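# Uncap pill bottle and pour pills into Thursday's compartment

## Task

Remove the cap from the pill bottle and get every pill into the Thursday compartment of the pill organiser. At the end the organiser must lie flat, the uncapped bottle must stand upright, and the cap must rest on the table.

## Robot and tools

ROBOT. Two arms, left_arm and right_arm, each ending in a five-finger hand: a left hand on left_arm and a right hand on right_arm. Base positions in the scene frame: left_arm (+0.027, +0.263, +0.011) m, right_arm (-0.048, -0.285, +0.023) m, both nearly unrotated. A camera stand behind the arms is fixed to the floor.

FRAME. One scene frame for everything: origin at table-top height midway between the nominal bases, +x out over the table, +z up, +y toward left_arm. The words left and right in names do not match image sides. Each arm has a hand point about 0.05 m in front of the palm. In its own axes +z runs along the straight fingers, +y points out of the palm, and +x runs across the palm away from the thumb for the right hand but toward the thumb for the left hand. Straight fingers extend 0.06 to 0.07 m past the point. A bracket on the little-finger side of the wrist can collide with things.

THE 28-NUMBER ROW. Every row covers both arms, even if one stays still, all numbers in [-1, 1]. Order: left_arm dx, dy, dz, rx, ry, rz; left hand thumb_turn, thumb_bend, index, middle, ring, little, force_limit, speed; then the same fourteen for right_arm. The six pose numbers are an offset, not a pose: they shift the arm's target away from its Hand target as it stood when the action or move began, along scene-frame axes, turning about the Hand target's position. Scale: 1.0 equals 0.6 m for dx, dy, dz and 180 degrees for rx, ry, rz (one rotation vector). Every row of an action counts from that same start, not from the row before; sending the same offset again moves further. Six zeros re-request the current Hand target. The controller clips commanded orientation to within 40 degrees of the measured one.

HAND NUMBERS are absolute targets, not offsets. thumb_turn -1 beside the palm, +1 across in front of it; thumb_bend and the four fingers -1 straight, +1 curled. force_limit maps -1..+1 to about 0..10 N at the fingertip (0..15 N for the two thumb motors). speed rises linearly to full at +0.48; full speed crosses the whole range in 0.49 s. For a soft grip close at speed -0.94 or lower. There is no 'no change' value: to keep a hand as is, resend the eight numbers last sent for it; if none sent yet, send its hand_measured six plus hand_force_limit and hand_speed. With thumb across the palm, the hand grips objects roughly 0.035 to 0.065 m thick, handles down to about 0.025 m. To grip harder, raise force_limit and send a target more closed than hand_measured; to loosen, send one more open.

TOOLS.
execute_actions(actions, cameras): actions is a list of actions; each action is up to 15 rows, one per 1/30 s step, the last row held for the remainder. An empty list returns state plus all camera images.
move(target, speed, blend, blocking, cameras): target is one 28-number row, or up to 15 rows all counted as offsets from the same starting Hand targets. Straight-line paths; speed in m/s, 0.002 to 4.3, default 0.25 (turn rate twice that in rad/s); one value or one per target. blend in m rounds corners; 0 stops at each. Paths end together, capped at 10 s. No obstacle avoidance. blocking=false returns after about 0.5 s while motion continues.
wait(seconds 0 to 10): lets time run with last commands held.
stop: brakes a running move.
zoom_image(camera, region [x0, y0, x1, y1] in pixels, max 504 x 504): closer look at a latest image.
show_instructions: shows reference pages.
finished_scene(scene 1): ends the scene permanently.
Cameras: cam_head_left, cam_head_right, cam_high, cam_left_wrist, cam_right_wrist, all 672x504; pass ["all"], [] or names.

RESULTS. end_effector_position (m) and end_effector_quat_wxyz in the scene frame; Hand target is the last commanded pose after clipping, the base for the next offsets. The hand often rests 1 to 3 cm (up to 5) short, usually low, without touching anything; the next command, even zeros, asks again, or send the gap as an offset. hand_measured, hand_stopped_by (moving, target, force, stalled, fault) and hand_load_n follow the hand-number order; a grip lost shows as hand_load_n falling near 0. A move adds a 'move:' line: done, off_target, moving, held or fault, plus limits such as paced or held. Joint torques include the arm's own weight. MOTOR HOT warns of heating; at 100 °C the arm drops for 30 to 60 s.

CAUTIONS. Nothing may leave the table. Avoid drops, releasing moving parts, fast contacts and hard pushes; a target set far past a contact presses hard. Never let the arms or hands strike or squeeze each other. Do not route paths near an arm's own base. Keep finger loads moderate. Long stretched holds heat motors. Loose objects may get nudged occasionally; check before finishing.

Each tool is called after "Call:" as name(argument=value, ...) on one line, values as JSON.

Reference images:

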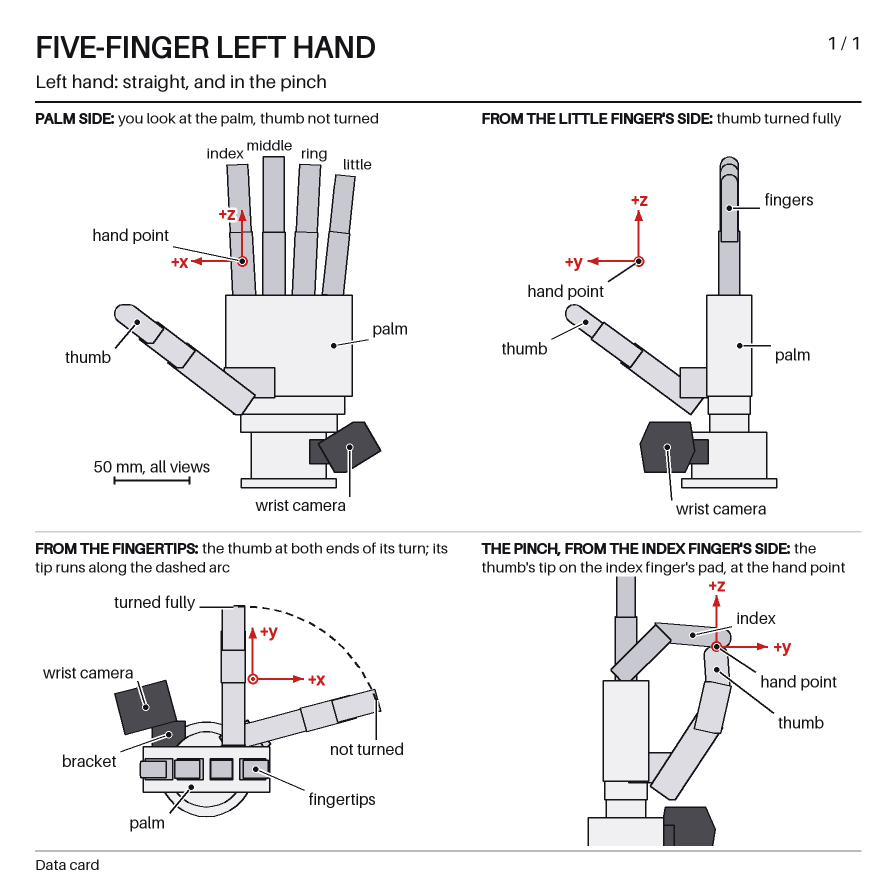

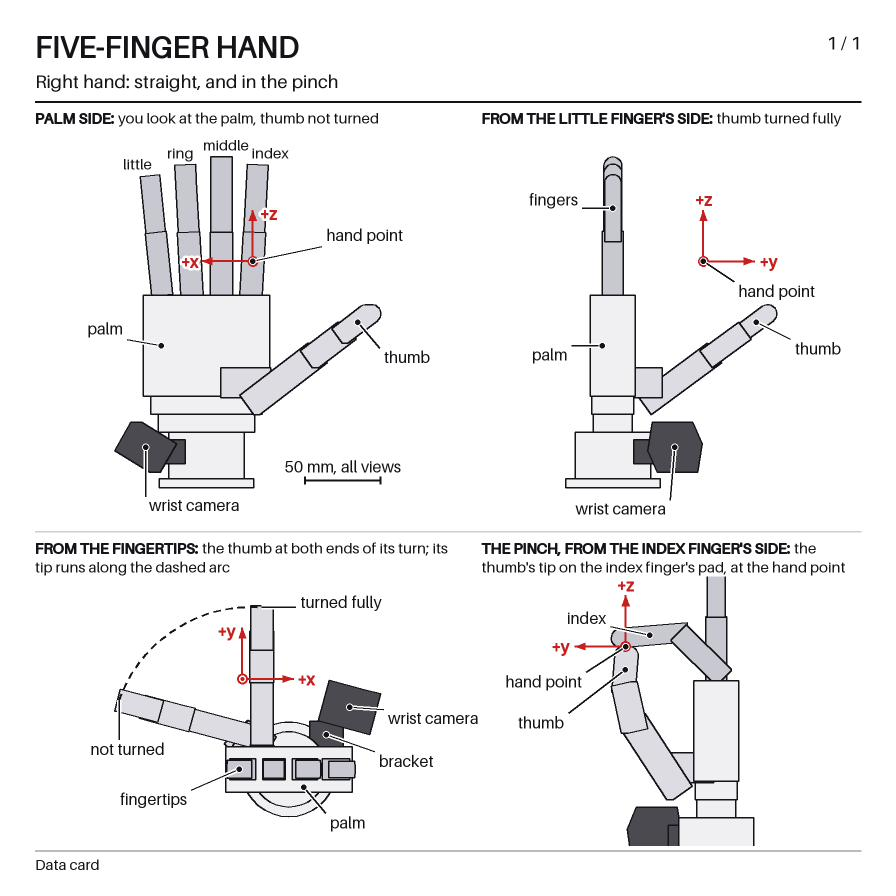

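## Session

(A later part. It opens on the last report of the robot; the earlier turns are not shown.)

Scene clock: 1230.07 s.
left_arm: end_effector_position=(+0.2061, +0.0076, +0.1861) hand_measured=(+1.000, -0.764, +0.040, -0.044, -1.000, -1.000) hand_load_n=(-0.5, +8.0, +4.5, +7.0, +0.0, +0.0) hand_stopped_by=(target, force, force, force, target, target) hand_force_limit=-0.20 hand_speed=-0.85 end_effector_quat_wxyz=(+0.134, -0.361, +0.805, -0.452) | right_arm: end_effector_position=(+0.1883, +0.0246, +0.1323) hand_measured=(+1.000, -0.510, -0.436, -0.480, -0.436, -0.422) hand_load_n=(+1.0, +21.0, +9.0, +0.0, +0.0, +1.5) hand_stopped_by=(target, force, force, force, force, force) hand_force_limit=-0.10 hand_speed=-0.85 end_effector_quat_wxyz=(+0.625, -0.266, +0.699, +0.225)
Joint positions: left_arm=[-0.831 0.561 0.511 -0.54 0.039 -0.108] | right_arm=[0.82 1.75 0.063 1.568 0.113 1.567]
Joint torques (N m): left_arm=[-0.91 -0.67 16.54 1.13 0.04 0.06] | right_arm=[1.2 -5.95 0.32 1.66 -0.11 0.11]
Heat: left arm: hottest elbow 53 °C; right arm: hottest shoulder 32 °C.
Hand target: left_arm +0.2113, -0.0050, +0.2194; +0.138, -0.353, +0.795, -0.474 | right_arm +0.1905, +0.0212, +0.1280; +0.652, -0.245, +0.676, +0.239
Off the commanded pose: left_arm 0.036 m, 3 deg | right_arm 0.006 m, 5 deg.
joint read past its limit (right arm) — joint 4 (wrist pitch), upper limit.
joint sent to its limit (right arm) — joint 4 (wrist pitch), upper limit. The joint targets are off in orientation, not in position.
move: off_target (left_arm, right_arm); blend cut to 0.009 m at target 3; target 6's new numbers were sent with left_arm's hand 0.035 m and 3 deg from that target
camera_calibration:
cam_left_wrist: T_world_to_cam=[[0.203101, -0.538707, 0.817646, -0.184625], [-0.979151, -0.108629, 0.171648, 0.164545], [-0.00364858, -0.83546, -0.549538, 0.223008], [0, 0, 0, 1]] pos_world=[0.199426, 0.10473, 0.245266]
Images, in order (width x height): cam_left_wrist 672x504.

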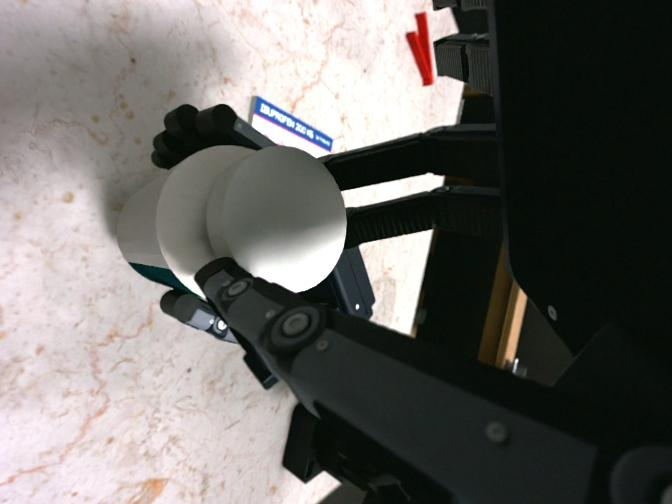

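Call:
move(target=[[0.0075,0.003,0.0,0.0071,0.0062,0.0828,1,0.1,0.5,0.5,-1,-1,-0.2,-0.85,0,0,0,0,0,0,1,-0.503,-0.2,-0.2,-0.3,-0.3,-0.1,-0.85],[0.0142,0.0092,-0.002,0.0143,0.0124,0.1656,1,0.1,0.5,0.5,-1,-1,-0.2,-0.85,0,0,0,0,0,0,1,-0.503,-0.2,-0.2,-0.3,-0.3,-0.1,-0.85]], speed=0.22, blend=[0.002,0], cameras=["cam_left_wrist"])

Scene clock: 1235.80 s.
left_arm: end_effector_position=(+0.2149, +0.0108, +0.1877) hand_measured=(+1.000, -0.764, +0.040, -0.044, -1.000, -1.000) hand_load_n=(-2.5, +6.5, +2.5, +6.0, +0.0, +0.0) hand_stopped_by=(target, force, force, force, target, target) hand_force_limit=-0.20 hand_speed=-0.85 end_effector_quat_wxyz=(+0.246, -0.552, +0.701, -0.380) | right_arm: end_effector_position=(+0.1870, +0.0259, +0.1326) hand_measured=(+1.000, -0.510, -0.436, -0.480, -0.436, -0.422) hand_load_n=(+2.0, +20.5, +10.0, +0.0, +0.0, +1.5) hand_stopped_by=(target, force, force, force, force, force) hand_force_limit=-0.10 hand_speed=-0.85 end_effector_quat_wxyz=(+0.624, -0.268, +0.697, +0.229)
Joint positions: left_arm=[-1.148 0.662 0.595 -0.744 -0.619 -0.64] | right_arm=[0.82 1.75 0.064 1.568 0.103 1.568]
Joint torques (N m): left_arm=[-0.38 -1.49 16.05 0.43 -0.78 0.14] | right_arm=[1.08 -6.01 0.27 1.66 0.25 0.1]
Heat: left arm: hottest elbow 53 °C; right arm: hottest shoulder 32 °C.
Hand target: left_arm +0.2197, +0.0004, +0.2182; +0.247, -0.552, +0.690, -0.398 | right_arm +0.1905, +0.0212, +0.1280; +0.652, -0.245, +0.676, +0.239
Off the commanded pose: left_arm 0.033 m, 2 deg | right_arm 0.008 m, 5 deg.
joint read past its limit (right arm) — joint 4 (wrist pitch), upper limit.
joint sent to its limit (right arm) — joint 4 (wrist pitch), upper limit. The joint targets are off in orientation, not in position.
move: off_target (left_arm, right_arm)
camera_calibration:
cam_left_wrist: T_world_to_cam=[[0.462668, -0.409086, 0.786503, -0.237294], [-0.797559, -0.579437, 0.167788, 0.140018], [0.387089, -0.704913, -0.594357, 0.14964], [0, 0, 0, 1]] pos_world=[0.163537, 0.0895411, 0.252078]
Images, in order (width x height): cam_left_wrist 672x504.

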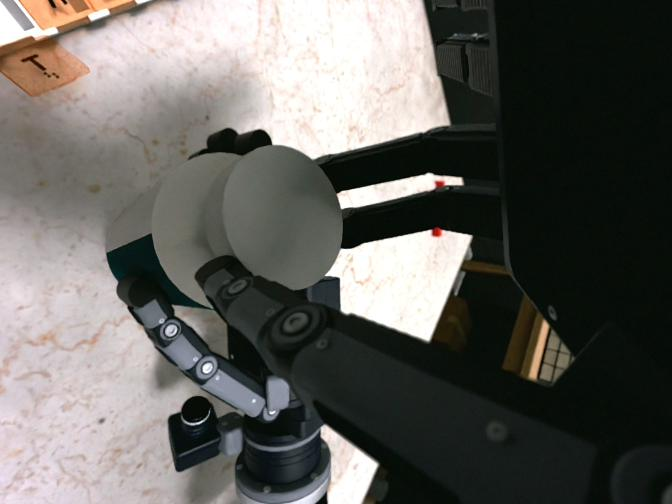

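Call:
move(target=[[0,0,0,0,0,0,1,-1,-0.5,-0.5,-1,-1,-0.5,0.2,0,0,0,0,0,0,1,-0.503,-0.2,-0.2,-0.3,-0.3,-0.1,-0.85],[0,0,0.04,-0.0143,-0.0124,-0.1656,1,-1,-0.5,-0.5,-1,-1,-0.5,0.2,0,0,-0.03,0,0,0,1,-0.503,-0.2,-0.2,-0.3,-0.3,-0.1,-0.85]], speed=0.15, cameras=["cam_left_wrist","cam_high"])

Call:
zoom_image(camera="cam_high", region=[200, 130, 320, 230])

Scene clock: 1262.07 s.
left_arm: end_effector_position=(+0.2073, +0.0064, +0.2149) hand_measured=(+1.000, -1.000, -0.500, -0.500, -1.000, -1.000) hand_load_n=(+0.0, +0.0, +0.0, +0.0, +0.0, +0.0) hand_stopped_by=(target, target, target, target, target, target) hand_force_limit=-0.50 hand_speed=0.20 end_effector_quat_wxyz=(+0.125, -0.359, +0.808, -0.450) | right_arm: end_effector_position=(+0.1863, +0.0237, +0.1163) hand_measured=(+1.000, -0.510, -0.436, -0.480, -0.436, -0.422) hand_load_n=(+1.5, +21.0, +10.0, +0.0, +0.0, +1.0) hand_stopped_by=(target, force, force, force, force, force) hand_force_limit=-0.10 hand_speed=-0.85 end_effector_quat_wxyz=(+0.609, -0.273, +0.711, +0.219)
Joint positions: left_arm=[-0.811 0.577 0.595 -0.619 0.073 -0.097] | right_arm=[0.82 1.793 0.061 1.568 0.109 1.568]
Joint torques (N m): left_arm=[1.9 -1.32 14.75 1.96 0.33 0.23] | right_arm=[1.08 -5.42 0.46 1.66 -0.01 0.07]
Heat: left arm: hottest elbow 54 °C; right arm: hottest shoulder 32 °C.
Hand target: left_arm +0.2197, +0.0005, +0.2422; +0.138, -0.353, +0.795, -0.474 | right_arm +0.1904, +0.0212, +0.1100; +0.652, -0.245, +0.676, +0.239
Off the commanded pose: left_arm 0.031 m, 4 deg | right_arm 0.008 m, 7 deg.
joint read past its limit (right arm) — joint 4 (wrist pitch), upper limit.
joint sent to its limit (right arm) — joint 4 (wrist pitch), upper limit. The joint targets are off in orientation, not in position.
move: off_target (left_arm, right_arm)
camera_calibration:
cam_left_wrist: T_world_to_cam=[[0.20755, -0.542471, 0.814032, -0.209084], [-0.977925, -0.0944855, 0.186372, 0.157172], [-0.0241871, -0.834744, -0.550107, 0.242233], [0, 0, 0, 1]] pos_world=[0.202957, 0.103631, 0.274163]
Images, in order (width x height): cam_high 672x504, cam_left_wrist 672x504.

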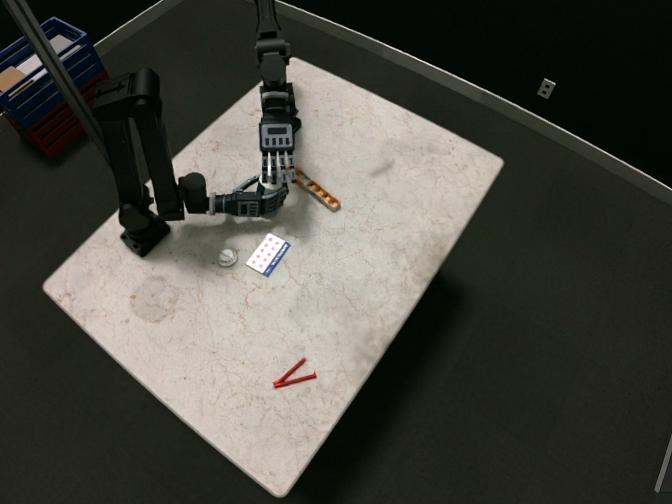

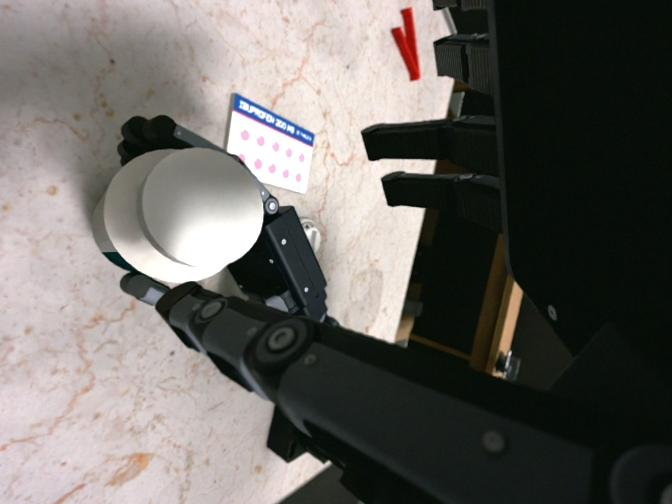

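Scaled by 4.200 from the camera's 672x504 image, which has a finer 960x720 frame.

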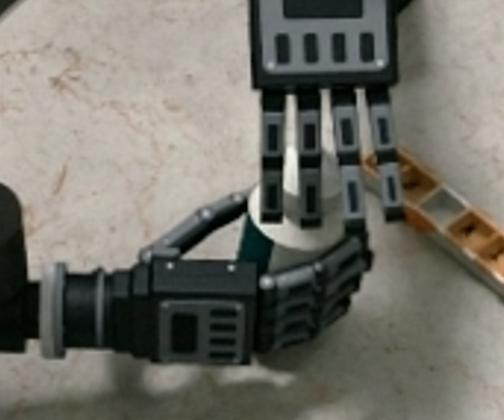

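Call:
move(target=[0,0,0,0,0,0,1,-1,-0.5,-0.5,-1,-1,-0.5,0.2,0,0,-0.025,0,0,0,1,-0.503,-0.2,-0.2,-0.3,-0.3,-0.1,-0.85], speed=0.06, cameras=["cam_left_wrist","cam_high","cam_head_right"])

Call:
zoom_image(camera="cam_high", region=[200, 150, 320, 250])

Scene clock: 1268.50 s.
left_arm: end_effector_position=(+0.2073, +0.0064, +0.2149) hand_measured=(+1.000, -1.000, -0.500, -0.500, -1.000, -1.000) hand_load_n=(+0.0, +0.0, +0.0, +0.0, +0.0, +0.0) hand_stopped_by=(target, target, target, target, target, target) hand_force_limit=-0.50 hand_speed=0.20 end_effector_quat_wxyz=(+0.125, -0.358, +0.809, -0.450) | right_arm: end_effector_position=(+0.1850, +0.0222, +0.1004) hand_measured=(+1.000, -0.510, -0.436, -0.480, -0.436, -0.422) hand_load_n=(+1.5, +20.5, +9.5, +0.0, +0.0, +1.5) hand_stopped_by=(target, force, force, force, force, force) hand_force_limit=-0.10 hand_speed=-0.85 end_effector_quat_wxyz=(+0.594, -0.280, +0.724, +0.212)
Joint positions: left_arm=[-0.811 0.577 0.595 -0.619 0.074 -0.096] | right_arm=[0.82 1.837 0.061 1.568 0.109 1.568]
Joint torques (N m): left_arm=[1.96 -1.32 14.78 1.98 0.33 0.21] | right_arm=[0.97 -5.66 0.57 1.65 -0.02 0.05]
Heat: left arm: hottest elbow 54 °C; right arm: hottest shoulder 32 °C.
Hand target: left_arm +0.2197, +0.0005, +0.2422; +0.138, -0.353, +0.795, -0.474 | right_arm +0.1904, +0.0212, +0.0949; +0.652, -0.245, +0.676, +0.239
Off the commanded pose: left_arm 0.031 m, 4 deg | right_arm 0.008 m, 10 deg.
joint read past its limit (right arm) — joint 4 (wrist pitch), upper limit.
joint sent to its limit (right arm) — joint 4 (wrist pitch), upper limit. The joint targets are off in orientation, not in position.
move: off_target (left_arm, right_arm)
camera_calibration:
cam_left_wrist: T_world_to_cam=[[0.206904, -0.542852, 0.813943, -0.208888], [-0.978052, -0.0938507, 0.186027, 0.157226], [-0.0245962, -0.834568, -0.550356, 0.242367], [0, 0, 0, 1]] pos_world=[0.202956, 0.103632, 0.274162]
Images, in order (width x height): cam_head_right 672x504, cam_high 672x504, cam_left_wrist 672x504.

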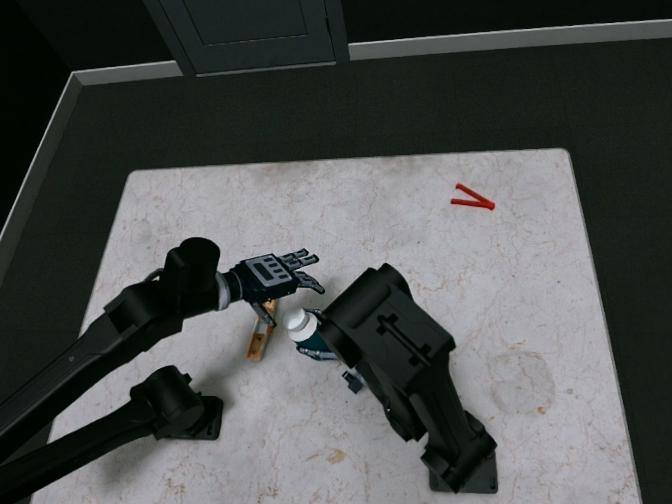

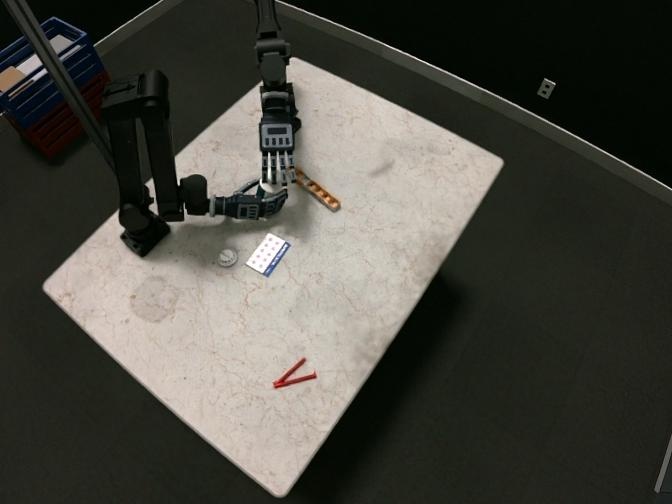

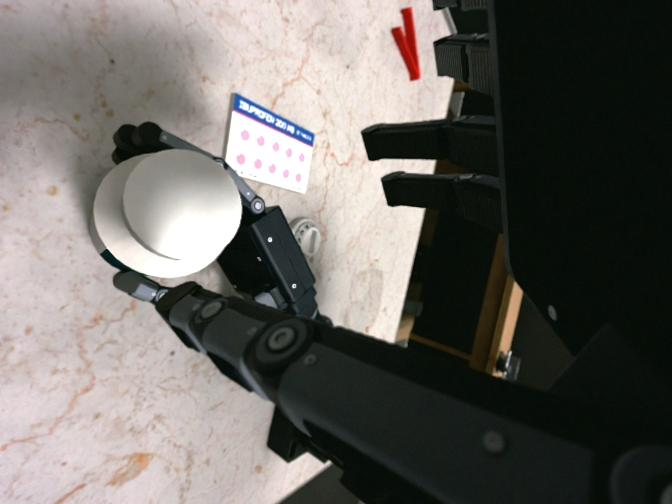

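Scaled by 4.200 from the camera's 672x504 image, which has a finer 960x720 frame.

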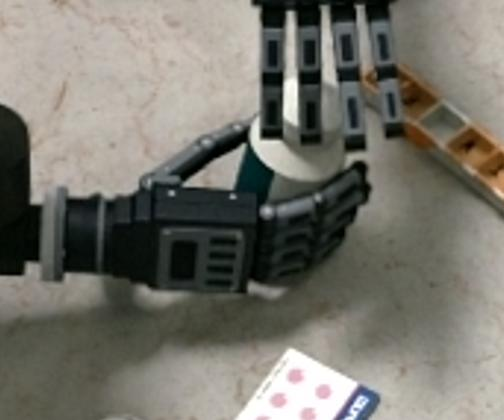

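Call:
move(target=[0,0,0,0,0,0,1,-1,-0.5,-0.5,-1,-1,-0.5,0.2,0,0,-0.015,0,0,0,1,-0.503,-0.2,-0.2,-0.3,-0.3,-0.1,-0.85], speed=0.06, cameras=["cam_high"])

Call:
zoom_image(camera="cam_high", region=[200, 150, 320, 250])

Scene clock: 1272.90 s.
left_arm: end_effector_position=(+0.2073, +0.0064, +0.2149) hand_measured=(+1.000, -1.000, -0.500, -0.500, -1.000, -1.000) hand_load_n=(+0.0, +0.0, +0.0, +0.0, +0.0, +0.0) hand_stopped_by=(target, target, target, target, target, target) hand_force_limit=-0.50 hand_speed=0.20 end_effector_quat_wxyz=(+0.125, -0.358, +0.809, -0.450) | right_arm: end_effector_position=(+0.1854, +0.0227, +0.0922) hand_measured=(+1.000, -0.510, -0.436, -0.480, -0.436, -0.422) hand_load_n=(+1.5, +20.5, +9.5, +0.0, +0.0, +1.5) hand_stopped_by=(target, force, force, force, force, force) hand_force_limit=-0.10 hand_speed=-0.85 end_effector_quat_wxyz=(+0.587, -0.283, +0.729, +0.209)
Joint positions: left_arm=[-0.811 0.577 0.595 -0.619 0.074 -0.096] | right_arm=[0.82 1.862 0.067 1.568 0.109 1.568]
Joint torques (N m): left_arm=[1.96 -1.38 14.75 1.98 0.33 0.21] | right_arm=[0.97 -5.77 0.35 1.65 -0.03 0.04]
Heat: left arm: hottest elbow 54 °C; right arm: hottest shoulder 32 °C.
Hand target: left_arm +0.2197, +0.0005, +0.2422; +0.138, -0.353, +0.795, -0.474 | right_arm +0.1905, +0.0212, +0.0860; +0.652, -0.245, +0.676, +0.239
Off the commanded pose: left_arm 0.031 m, 4 deg | right_arm 0.008 m, 11 deg.
joint read past its limit (right arm) — joint 4 (wrist pitch), upper limit.
joint sent to its limit (right arm) — joint 4 (wrist pitch), upper limit. The joint targets are off in orientation, not in position.
move: off_target (left_arm, right_arm)
Images, in order (width x height): cam_high 672x504.

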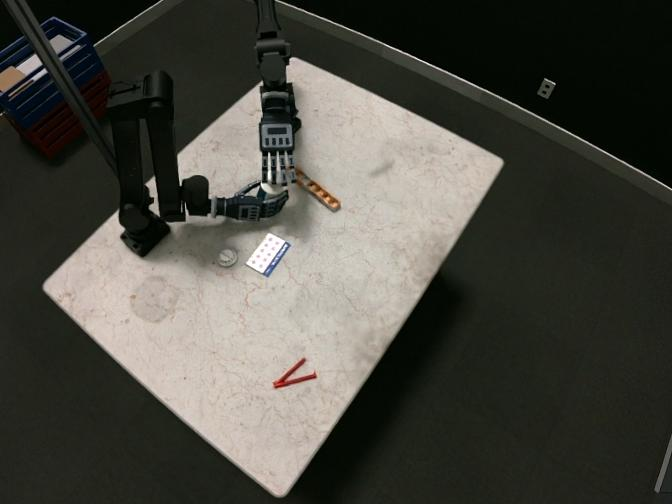

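Scaled by 4.200 from the camera's 672x504 image, which has a finer 960x720 frame.

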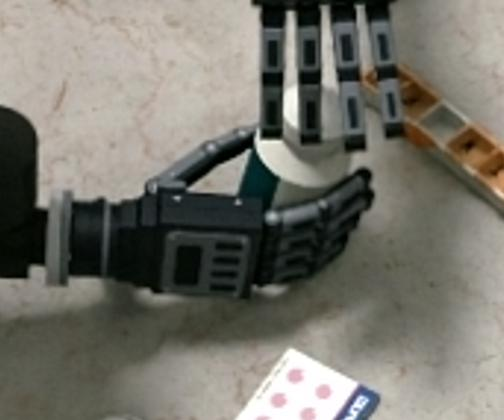

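Call:
move(target=[0,0,0,0,0,0,1,-1,-0.5,-0.5,-1,-1,-0.5,0.2,0,0,-0.013,0,0,0,1,-0.503,-0.2,-0.2,-0.3,-0.3,-0.1,-0.85], speed=0.06, cameras=["cam_left_wrist","cam_right_wrist"])

Scene clock: 1277.87 s.
left_arm: end_effector_position=(+0.2073, +0.0064, +0.2149) hand_measured=(+1.000, -1.000, -0.500, -0.500, -1.000, -1.000) hand_load_n=(+0.5, +0.0, +0.0, +0.0, +0.0, +0.0) hand_stopped_by=(target, target, target, target, target, target) hand_force_limit=-0.50 hand_speed=0.20 end_effector_quat_wxyz=(+0.125, -0.358, +0.809, -0.450) | right_arm: end_effector_position=(+0.1875, +0.0247, +0.0915) hand_measured=(+1.000, -0.510, -0.436, -0.480, -0.436, -0.422) hand_load_n=(+2.5, +20.5, +10.0, +0.0, +0.0, +1.0) hand_stopped_by=(target, force, force, force, force, force) hand_force_limit=-0.10 hand_speed=-0.85 end_effector_quat_wxyz=(+0.587, -0.280, +0.730, +0.210)
Joint positions: left_arm=[-0.811 0.577 0.595 -0.619 0.074 -0.096] | right_arm=[0.82 1.869 0.075 1.568 0.109 1.573]
Joint torques (N m): left_arm=[1.85 -1.32 14.74 1.96 0.33 0.21] | right_arm=[1.03 -5.07 -0.01 1.69 0 -0.05]
Heat: left arm: hottest elbow 53 °C; right arm: hottest shoulder 32 °C.
Hand target: left_arm +0.2197, +0.0005, +0.2422; +0.138, -0.353, +0.795, -0.474 | right_arm +0.1904, +0.0212, +0.0782; +0.652, -0.245, +0.676, +0.239
Off the commanded pose: left_arm 0.031 m, 4 deg | right_arm 0.014 m, 11 deg.
joint read past its limit (right arm) — joint 4 (wrist pitch), upper limit.
joint sent to its limit (right arm) — joint 4 (wrist pitch), upper limit. The joint targets are off in orientation, not in position.
move: off_target (left_arm, right_arm)
camera_calibration:
cam_left_wrist: T_world_to_cam=[[0.206904, -0.542852, 0.813943, -0.208888], [-0.978052, -0.0938507, 0.186027, 0.157226], [-0.0245962, -0.834568, -0.550356, 0.242367], [0, 0, 0, 1]] pos_world=[0.202956, 0.103632, 0.274162]
cam_right_wrist: T_world_to_cam=[[-0.710591, 0.659703, -0.244649, 0.135382], [-0.37721, -0.0636672, 0.923937, -0.017087], [0.593947, 0.748825, 0.294088, -0.0395626], [0, 0, 0, 1]] pos_world=[0.113254, -0.0607746, 0.0605434]
Images, in order (width x height): cam_left_wrist 672x504, cam_right_wrist 672x504.

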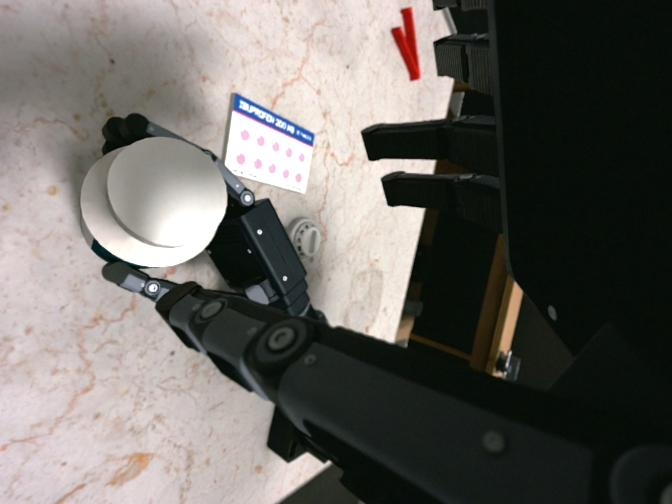

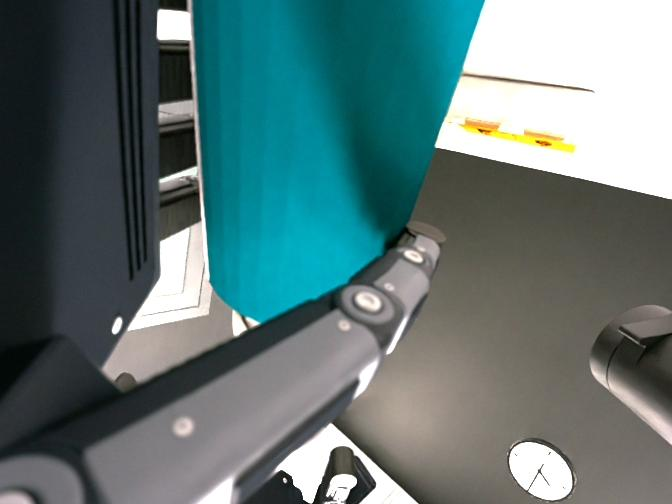

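Call:
move(target=[[-0.0057,0.0202,-0.112,-0.0232,0.027,0,1,-1,-0.5,-0.5,-1,-1,-0.5,0.2,0,0,0,0,0,0,1,-0.503,-0.2,-0.2,-0.3,-0.3,-0.1,-0.85],[-0.0057,0.0202,-0.1578,-0.0232,0.027,0,1,-1,-0.5,-0.5,-1,-1,-0.5,0.2,0,0,0,0,0,0,1,-0.503,-0.2,-0.2,-0.3,-0.3,-0.1,-0.85],[-0.0047,-0.0027,-0.1578,-0.0232,0.027,0,1,-1,-0.5,-0.5,-1,-1,-0.5,0.2,0,0,0,0,0,0,1,-0.503,-0.2,-0.2,-0.3,-0.3,-0.1,-0.85]], speed=0.12, cameras=["cam_left_wrist","cam_high"])

Call:
zoom_image(camera="cam_high", region=[200, 150, 320, 250])

Scene clock: 1307.50 s.
left_arm: end_effector_position=(+0.2147, +0.0067, +0.1391) hand_measured=(+1.000, -1.000, -0.500, -0.500, -1.000, -1.000) hand_load_n=(+0.0, +0.0, +0.0, +0.0, +0.0, +0.0) hand_stopped_by=(target, target, target, target, target, target) hand_force_limit=-0.50 hand_speed=0.20 end_effector_quat_wxyz=(+0.090, -0.383, +0.786, -0.476) | right_arm: end_effector_position=(+0.1876, +0.0247, +0.0916) hand_measured=(+1.000, -0.510, -0.436, -0.480, -0.436, -0.422) hand_load_n=(+2.5, +20.5, +10.0, +0.0, +0.0, +1.0) hand_stopped_by=(target, force, force, force, force, force) hand_force_limit=-0.10 hand_speed=-0.85 end_effector_quat_wxyz=(+0.587, -0.280, +0.730, +0.211)
Joint positions: left_arm=[-0.71 0.615 0.375 -0.331 0.201 -0.139] | right_arm=[0.82 1.869 0.075 1.568 0.109 1.574]
Joint torques (N m): left_arm=[-0.79 -0.91 11.86 1.99 0.08 0.07] | right_arm=[1.03 -4.48 -0.06 1.65 0.01 -0.03]
Heat: left arm: hottest elbow 53 °C; right arm: hottest shoulder 32 °C.
Hand target: left_arm +0.2169, -0.0011, +0.1475; +0.091, -0.378, +0.782, -0.487 | right_arm +0.1904, +0.0212, +0.0782; +0.652, -0.245, +0.676, +0.239
Off the commanded pose: left_arm 0.012 m, 1 deg | right_arm 0.014 m, 11 deg.
joint read past its limit (right arm) — joint 4 (wrist pitch), upper limit.
joint sent to its limit (right arm) — joint 4 (wrist pitch), upper limit. The joint targets are off in orientation, not in position.
move: off_target (left_arm, right_arm)
camera_calibration:
cam_left_wrist: T_world_to_cam=[[0.261065, -0.460054, 0.848643, -0.165746], [-0.964651, -0.0915721, 0.247111, 0.167154], [-0.0359721, -0.883156, -0.467697, 0.192387], [0, 0, 0, 1]] pos_world=[0.211436, 0.108963, 0.189332]
Images, in order (width x height): cam_high 672x504, cam_left_wrist 672x504.

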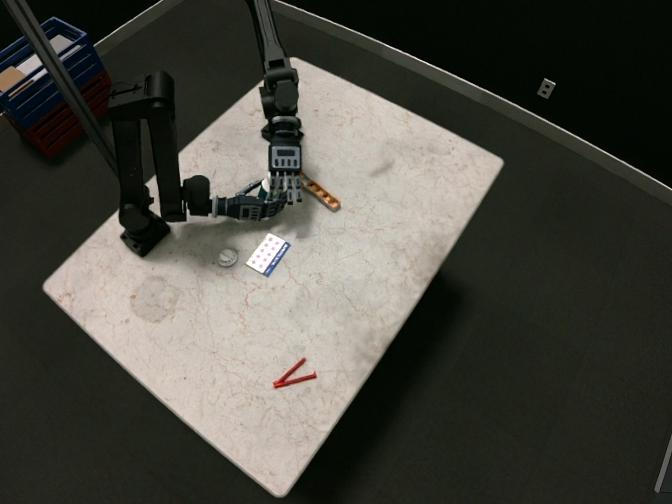

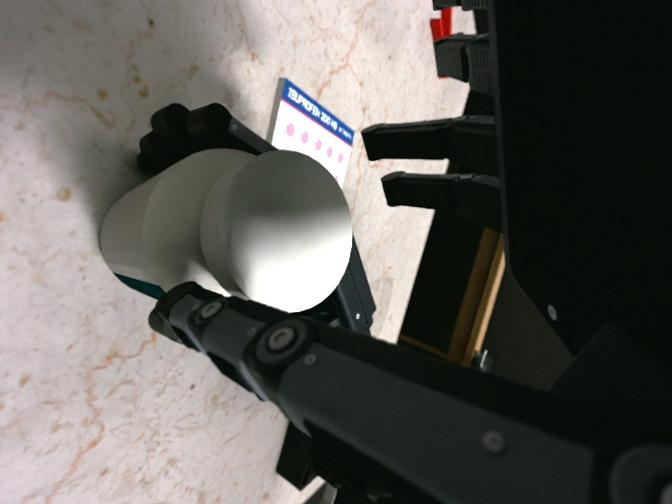

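Scaled by 4.200 from the camera's 672x504 image, which has a finer 960x720 frame.

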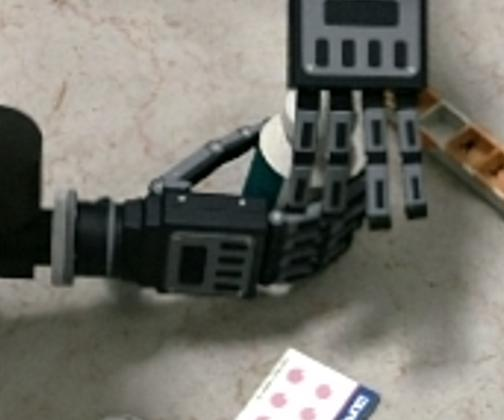

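Call:
move(target=[[-0.003,0.01,0.055,0,0,0,1,-1,-0.5,-0.5,-1,-1,-0.5,0.2,0,0,0,0,0,0,1,-0.503,-0.2,-0.2,-0.3,-0.3,-0.1,-0.85],[-0.003,0.007,0.009,0,0,0,1,-1,-0.5,-0.5,-1,-1,-0.5,0.2,0,0,0,0,0,0,1,-0.503,-0.2,-0.2,-0.3,-0.3,-0.1,-0.85]], speed=0.1, cameras=["cam_left_wrist"])

Scene clock: 1315.37 s.
left_arm: end_effector_position=(+0.2140, +0.0059, +0.1532) hand_measured=(+1.000, -1.000, -0.500, -0.500, -1.000, -1.000) hand_load_n=(+0.0, +0.0, +0.0, +0.0, +0.0, +0.0) hand_stopped_by=(target, target, target, target, target, target) hand_force_limit=-0.50 hand_speed=0.20 end_effector_quat_wxyz=(+0.090, -0.380, +0.784, -0.483) | right_arm: end_effector_position=(+0.1876, +0.0247, +0.0916) hand_measured=(+1.000, -0.510, -0.436, -0.480, -0.436, -0.422) hand_load_n=(+2.5, +20.5, +10.0, +0.0, +0.0, +1.0) hand_stopped_by=(target, force, force, force, force, force) hand_force_limit=-0.10 hand_speed=-0.85 end_effector_quat_wxyz=(+0.587, -0.280, +0.730, +0.211)
Joint positions: left_arm=[-0.71 0.592 0.398 -0.364 0.206 -0.139] | right_arm=[0.82 1.869 0.075 1.568 0.109 1.574]
Joint torques (N m): left_arm=[0.09 -0.85 10.61 2.07 0.19 0.1] | right_arm=[1.08 -4.48 -0.08 1.65 0.01 -0.03]
Heat: left arm: hottest elbow 53 °C; right arm: hottest shoulder 32 °C.
Hand target: left_arm +0.2152, +0.0030, +0.1530; +0.091, -0.378, +0.782, -0.487 | right_arm +0.1904, +0.0212, +0.0782; +0.652, -0.245, +0.676, +0.239
Off the commanded pose: left_arm 0.003 m, 1 deg | right_arm 0.014 m, 11 deg.
joint read past its limit (right arm) — joint 4 (wrist pitch), upper limit.
joint sent to its limit (right arm) — joint 4 (wrist pitch), upper limit. The joint targets are off in orientation, not in position.
move: off_target (right_arm)
camera_calibration:
cam_left_wrist: T_world_to_cam=[[0.251282, -0.4512, 0.856315, -0.176962], [-0.967261, -0.0845656, 0.239281, 0.164685], [-0.0355488, -0.888407, -0.457678, 0.1967], [0, 0, 0, 1]] pos_world=[0.210753, 0.108831, 0.202155]
Images, in order (width x height): cam_left_wrist 672x504.

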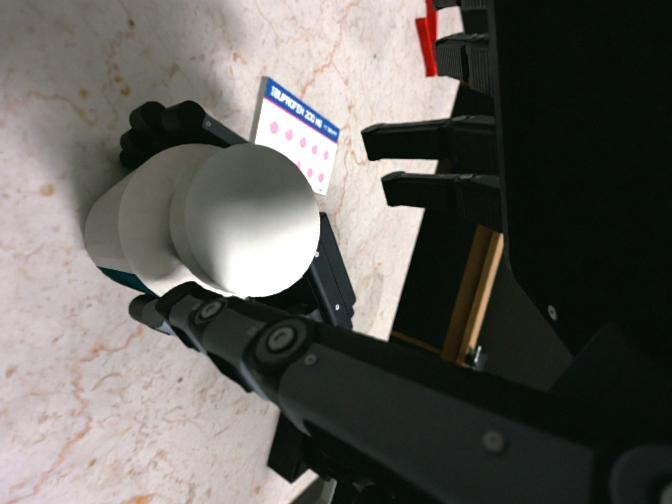

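Call:
move(target=[[0,0.0225,0.01,0,0,0,1,-1,-0.5,-0.5,-1,-1,-0.5,0.2,0,0,0,0,0,0,1,-0.503,-0.2,-0.2,-0.3,-0.3,-0.1,-0.85],[0,0.018,-0.015,0,0,0,1,-1,-0.5,-0.5,-1,-1,-0.5,0.2,0,0,0,0,0,0,1,-0.503,-0.2,-0.2,-0.3,-0.3,-0.1,-0.85]], speed=0.1, cameras=["cam_left_wrist"])

Scene clock: 1322.77 s.
left_arm: end_effector_position=(+0.2100, +0.0151, +0.1418) hand_measured=(+1.000, -1.000, -0.500, -0.500, -1.000, -1.000) hand_load_n=(+0.0, +0.0, +0.0, +0.0, +0.0, +0.0) hand_stopped_by=(target, target, target, target, target, target) hand_force_limit=-0.50 hand_speed=0.20 end_effector_quat_wxyz=(+0.084, -0.379, +0.785, -0.482) | right_arm: end_effector_position=(+0.1876, +0.0247, +0.0916) hand_measured=(+1.000, -0.510, -0.436, -0.480, -0.436, -0.422) hand_load_n=(+3.0, +21.0, +10.0, +0.0, +0.0, +1.0) hand_stopped_by=(target, force, force, force, force, force) hand_force_limit=-0.10 hand_speed=-0.85 end_effector_quat_wxyz=(+0.587, -0.280, +0.730, +0.211)
Joint positions: left_arm=[-0.672 0.569 0.364 -0.363 0.249 -0.121] | right_arm=[0.82 1.869 0.075 1.568 0.109 1.574]
Joint torques (N m): left_arm=[0.85 -0.62 11.02 1.94 0.11 0.16] | right_arm=[1.03 -4.42 -0.08 1.65 0.01 -0.03]
Heat: left arm: hottest elbow 53 °C; right arm: hottest shoulder 32 °C.
Hand target: left_arm +0.2152, +0.0139, +0.1439; +0.091, -0.378, +0.782, -0.487 | right_arm +0.1904, +0.0212, +0.0782; +0.652, -0.245, +0.676, +0.239
Off the commanded pose: left_arm 0.006 m, 1 deg | right_arm 0.014 m, 11 deg.
joint read past its limit (right arm) — joint 4 (wrist pitch), upper limit.
joint sent to its limit (right arm) — joint 4 (wrist pitch), upper limit. The joint targets are off in orientation, not in position.
move: off_target (right_arm)
camera_calibration:
cam_left_wrist: T_world_to_cam=[[0.256091, -0.451758, 0.854595, -0.1628], [-0.965507, -0.0765069, 0.248884, 0.162439], [-0.0470528, -0.888854, -0.455768, 0.201547], [0, 0, 0, 1]] pos_world=[0.208011, 0.118027, 0.190559]
Images, in order (width x height): cam_left_wrist 672x504.

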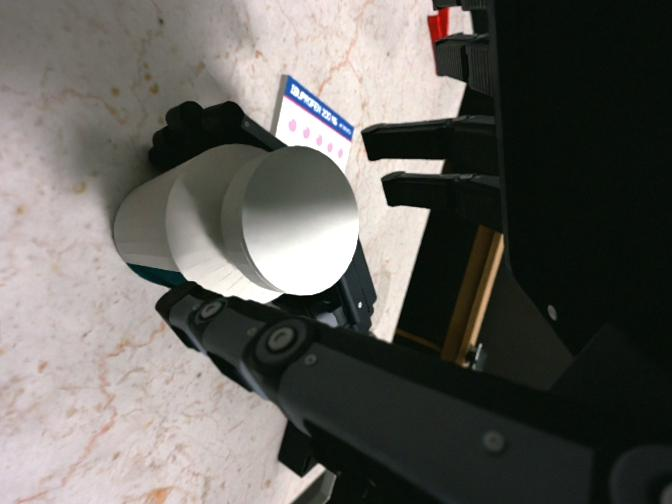

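Call:
move(target=[[0,0,0,0,0,0,1,0.1,0.5,0.5,-1,-1,0.8,-0.6,0,0,0,0,0,0,1,-0.503,-0.2,-0.2,-0.3,-0.3,-0.1,-0.85],[0,0,-0.05,0,0,0,1,0.1,0.5,0.5,-1,-1,0.8,-0.6,0,0,0,0,0,0,1,-0.503,-0.2,-0.2,-0.3,-0.3,-0.1,-0.85]], speed=0.06, cameras=["cam_left_wrist"])

Scene clock: 1327.77 s.
left_arm: end_effector_position=(+0.2141, +0.0106, +0.1298) hand_measured=(+1.000, -0.736, +0.046, -0.026, -1.000, -1.000) hand_load_n=(+1.0, +3.5, +1.0, +1.0, +0.0, -0.5) hand_stopped_by=(target, force, force, force, target, target) hand_force_limit=0.80 hand_speed=-0.60 end_effector_quat_wxyz=(+0.090, -0.374, +0.776, -0.500) | right_arm: end_effector_position=(+0.1912, +0.0236, +0.0916) hand_measured=(+1.000, -0.510, -0.436, -0.480, -0.436, -0.422) hand_load_n=(+3.0, +20.0, +11.0, +0.0, +0.0, +1.0) hand_stopped_by=(target, force, force, force, force, force) hand_force_limit=-0.10 hand_speed=-0.85 end_effector_quat_wxyz=(+0.586, -0.270, +0.734, +0.212)
Joint positions: left_arm=[-0.672 0.586 0.313 -0.249 0.253 -0.129] | right_arm=[0.817 1.874 0.078 1.568 0.117 1.593]
Joint torques (N m): left_arm=[0.97 0.67 9.24 1.8 -0.03 0.25] | right_arm=[1.55 -4.84 -0.39 1.65 -0.12 -0.15]
Heat: left arm: hottest elbow 53 °C; right arm: hottest shoulder 32 °C.
Hand target: left_arm +0.2152, +0.0139, +0.1139; +0.091, -0.378, +0.782, -0.487 | right_arm +0.1905, +0.0212, +0.0782; +0.652, -0.245, +0.676, +0.239
Off the commanded pose: left_arm 0.016 m, 2 deg | right_arm 0.014 m, 11 deg.
joint read past its limit (right arm) — joint 4 (wrist pitch), upper limit.
joint sent to its limit (right arm) — joint 4 (wrist pitch), upper limit. The joint targets are off in orientation, not in position.
move: off_target (left_arm, right_arm)
camera_calibration:
cam_left_wrist: T_world_to_cam=[[0.231733, -0.423164, 0.875918, -0.153561], [-0.972192, -0.0694685, 0.223643, 0.173754], [-0.0337889, -0.903386, -0.427495, 0.18591], [0, 0, 0, 1]] pos_world=[0.21079, 0.115038, 0.175124]
Images, in order (width x height): cam_left_wrist 672x504.

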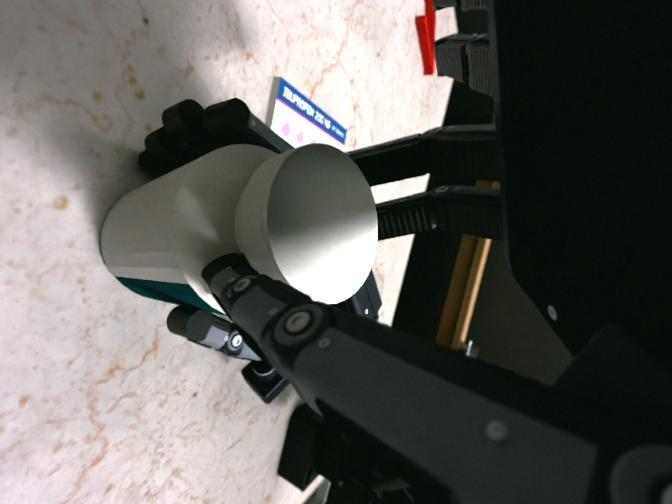

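Call:
zoom_image(camera="cam_left_wrist", region=[100, 130, 400, 330])

Scaled by 1.680 from the camera's 672x504 image, which has a finer 960x720 frame.

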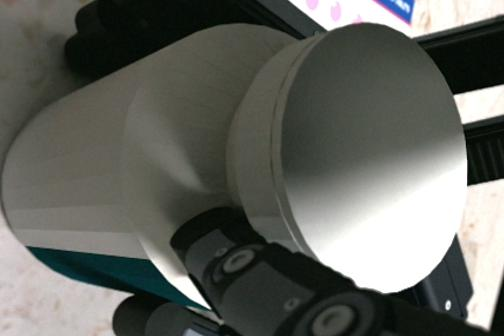

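Call:
move(target=[[0,0,0,0,0,0,1,-1,-0.5,-0.5,-1,-1,-0.5,0.2,0,0,0,0,0,0,1,-0.503,-0.2,-0.2,-0.3,-0.3,-0.1,-0.85],[0,0,0.045,0,0,0,1,-1,-0.5,-0.5,-1,-1,-0.5,0.2,0,0,0,0,0,0,1,-0.503,-0.2,-0.2,-0.3,-0.3,-0.1,-0.85],[0,0,0.035,0,0,0,1,-1,-0.5,-0.5,-1,-1,-0.5,0.2,0,0,0,0,0,0,1,-0.503,-0.2,-0.2,-0.3,-0.3,-0.1,-0.85]], speed=0.1, cameras=["cam_left_wrist"])

Scene clock: 1368.13 s.
left_arm: end_effector_position=(+0.2044, +0.0205, +0.1121) hand_measured=(+1.000, -1.000, -0.500, -0.500, -1.000, -1.000) hand_load_n=(+0.0, +0.0, +0.0, +1.0, +0.0, +0.0) hand_stopped_by=(target, target, target, target, target, target) hand_force_limit=-0.50 hand_speed=0.20 end_effector_quat_wxyz=(+0.080, -0.387, +0.789, -0.470) | right_arm: end_effector_position=(+0.1906, +0.0240, +0.0915) hand_measured=(+1.000, -0.510, -0.436, -0.480, -0.436, -0.422) hand_load_n=(+2.5, +20.5, +10.0, +0.0, +0.0, +1.0) hand_stopped_by=(target, force, force, force, force, force) hand_force_limit=-0.10 hand_speed=-0.85 end_effector_quat_wxyz=(+0.585, -0.272, +0.734, +0.213)
Joint positions: left_arm=[-0.672 0.585 0.302 -0.313 0.243 -0.125] | right_arm=[0.817 1.874 0.078 1.568 0.114 1.591]
Joint torques (N m): left_arm=[0.79 -1.2 14.35 1.25 0.3 0.2] | right_arm=[1.49 -4.89 -0.38 1.65 -0.03 -0.15]
Heat: left arm: hottest elbow 50 °C; right arm: hottest shoulder 32 °C.
Hand target: left_arm +0.2151, +0.0139, +0.1349; +0.091, -0.378, +0.782, -0.487 | right_arm +0.1905, +0.0212, +0.0782; +0.652, -0.245, +0.676, +0.239
Off the commanded pose: left_arm 0.026 m, 3 deg | right_arm 0.014 m, 11 deg.
joint read past its limit (right arm) — joint 4 (wrist pitch), upper limit.
joint sent to its limit (right arm) — joint 4 (wrist pitch), upper limit. The joint targets are off in orientation, not in position.
move: off_target (left_arm, right_arm)
camera_calibration:
cam_left_wrist: T_world_to_cam=[[0.279472, -0.464619, 0.840253, -0.136447], [-0.958782, -0.0882756, 0.270083, 0.161274], [-0.0513119, -0.881099, -0.470139, 0.194909], [0, 0, 0, 1]] pos_world=[0.202761, 0.122574, 0.162727]
Images, in order (width x height): cam_left_wrist 672x504.

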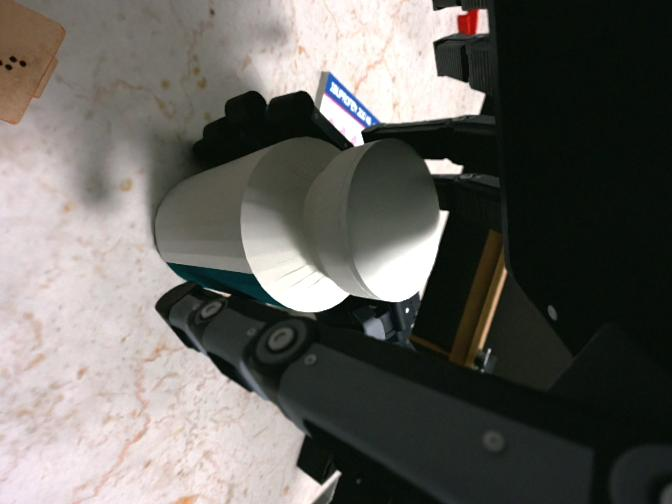

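Call:
move(target=[[0,0,0.075,0,0,0,1,-1,-0.5,-0.5,-1,-1,-0.5,0.2,0,0,0,0,0,0,1,-0.503,-0.2,-0.2,-0.3,-0.3,-0.1,-0.85],[0,0,0.008,0,0,0,1,-1,-0.5,-0.5,-1,-1,-0.5,0.2,0,0,0,0,0,0,1,-0.503,-0.2,-0.2,-0.3,-0.3,-0.1,-0.85]], speed=0.12, cameras=["cam_left_wrist"])

Scene clock: 1374.33 s.
left_arm: end_effector_position=(+0.2108, +0.0157, +0.1368) hand_measured=(+1.000, -1.000, -0.500, -0.500, -1.000, -1.000) hand_load_n=(+0.0, +0.0, +0.0, +0.0, -0.5, +0.0) hand_stopped_by=(target, target, target, target, target, target) hand_force_limit=-0.50 hand_speed=0.20 end_effector_quat_wxyz=(+0.086, -0.382, +0.785, -0.481) | right_arm: end_effector_position=(+0.1906, +0.0240, +0.0915) hand_measured=(+1.000, -0.510, -0.436, -0.480, -0.436, -0.422) hand_load_n=(+2.5, +20.5, +10.0, +0.0, +0.0, +1.0) hand_stopped_by=(target, force, force, force, force, force) hand_force_limit=-0.10 hand_speed=-0.85 end_effector_quat_wxyz=(+0.585, -0.272, +0.734, +0.213)
Joint positions: left_arm=[-0.672 0.575 0.354 -0.349 0.243 -0.125] | right_arm=[0.817 1.874 0.078 1.568 0.114 1.591]
Joint torques (N m): left_arm=[0.79 -0.67 11.03 1.95 0.31 0.2] | right_arm=[1.49 -4.89 -0.36 1.65 -0.03 -0.15]
Heat: left arm: hottest elbow 50 °C; right arm: hottest shoulder 32 °C.
Hand target: left_arm +0.2151, +0.0139, +0.1396; +0.091, -0.378, +0.782, -0.487 | right_arm +0.1905, +0.0212, +0.0782; +0.652, -0.245, +0.676, +0.239
Off the commanded pose: left_arm 0.006 m, 1 deg | right_arm 0.014 m, 11 deg.
joint read past its limit (right arm) — joint 4 (wrist pitch), upper limit.
joint sent to its limit (right arm) — joint 4 (wrist pitch), upper limit. The joint targets are off in orientation, not in position.
move: off_target (right_arm)
camera_calibration:
cam_left_wrist: T_world_to_cam=[[0.26118, -0.451472, 0.853204, -0.159356], [-0.964386, -0.0837979, 0.250873, 0.164135], [-0.0417656, -0.888342, -0.45728, 0.198935], [0, 0, 0, 1]] pos_world=[0.208219, 0.118531, 0.185755]
Images, in order (width x height): cam_left_wrist 672x504.

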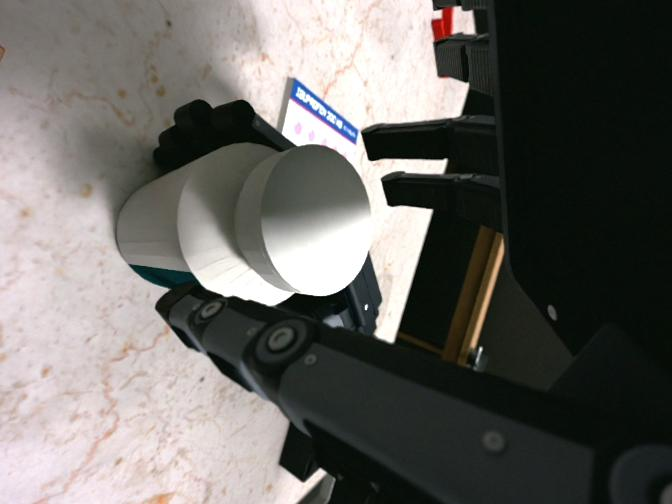

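Call:
move(target=[[0,0,0,0,0,0,1,0.1,0.5,0.5,-1,-1,0.8,-0.6,0,0,0,0,0,0,1,-0.503,-0.2,-0.2,-0.3,-0.3,-0.1,-0.85]], cameras=["cam_left_wrist","cam_high"])

Call:
zoom_image(camera="cam_high", region=[200, 150, 320, 250])

Scene clock: 1388.47 s.
left_arm: end_effector_position=(+0.2114, +0.0153, +0.1361) hand_measured=(+1.000, -0.734, +0.044, +0.004, -1.000, -1.000) hand_load_n=(+0.5, +14.0, +8.5, +11.0, +0.0, +0.0) hand_stopped_by=(target, force, force, force, target, target) hand_force_limit=0.80 hand_speed=-0.60 end_effector_quat_wxyz=(+0.086, -0.382, +0.785, -0.480) | right_arm: end_effector_position=(+0.1890, +0.0262, +0.0914) hand_measured=(+1.000, -0.510, -0.436, -0.480, -0.436, -0.422) hand_load_n=(+2.0, +21.0, +9.0, +0.0, +0.0, +1.0) hand_stopped_by=(target, force, force, force, force, force) hand_force_limit=-0.10 hand_speed=-0.85 end_effector_quat_wxyz=(+0.586, -0.279, +0.730, +0.214)
Joint positions: left_arm=[-0.672 0.579 0.353 -0.344 0.242 -0.124] | right_arm=[0.817 1.874 0.081 1.568 0.102 1.58]
Joint torques (N m): left_arm=[0.91 -1.03 11.04 1.87 0.33 0.19] | right_arm=[1.26 -4.95 -0.54 1.65 0.23 -0.08]
Heat: left arm: hottest elbow 50 °C; right arm: hottest shoulder 32 °C.
Hand target: left_arm +0.2151, +0.0139, +0.1398; +0.091, -0.378, +0.782, -0.487 | right_arm +0.1905, +0.0212, +0.0782; +0.652, -0.245, +0.676, +0.239
Off the commanded pose: left_arm 0.005 m, 1 deg | right_arm 0.014 m, 11 deg.
joint read past its limit (right arm) — joint 4 (wrist pitch), upper limit.
joint sent to its limit (right arm) — joint 4 (wrist pitch), upper limit. The joint targets are off in orientation, not in position.
move: off_target (right_arm)
camera_calibration:
cam_left_wrist: T_world_to_cam=[[0.261059, -0.452365, 0.852768, -0.158967], [-0.964419, -0.0839988, 0.250681, 0.164898], [-0.0417678, -0.887868, -0.458198, 0.198446], [0, 0, 0, 1]] pos_world=[0.208819, 0.118134, 0.185153]
Images, in order (width x height): cam_high 672x504, cam_left_wrist 672x504.

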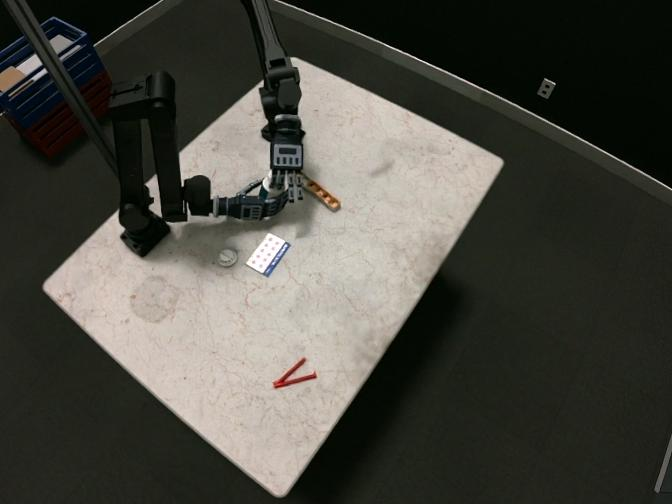

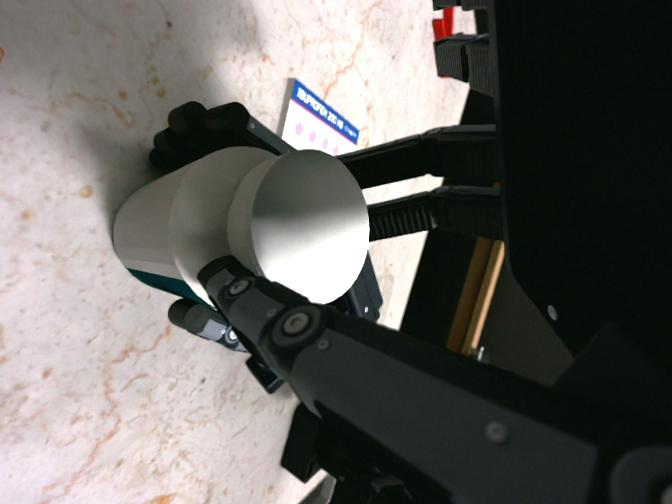

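Scaled by 4.200 from the camera's 672x504 image, which has a finer 960x720 frame.

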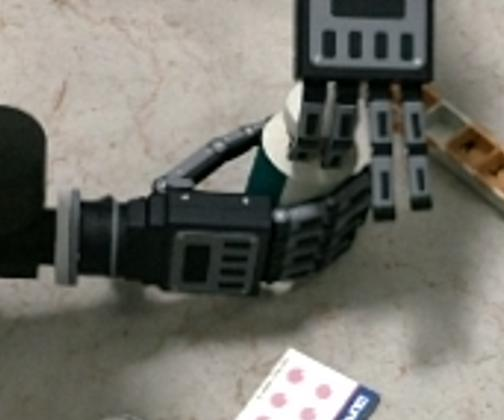

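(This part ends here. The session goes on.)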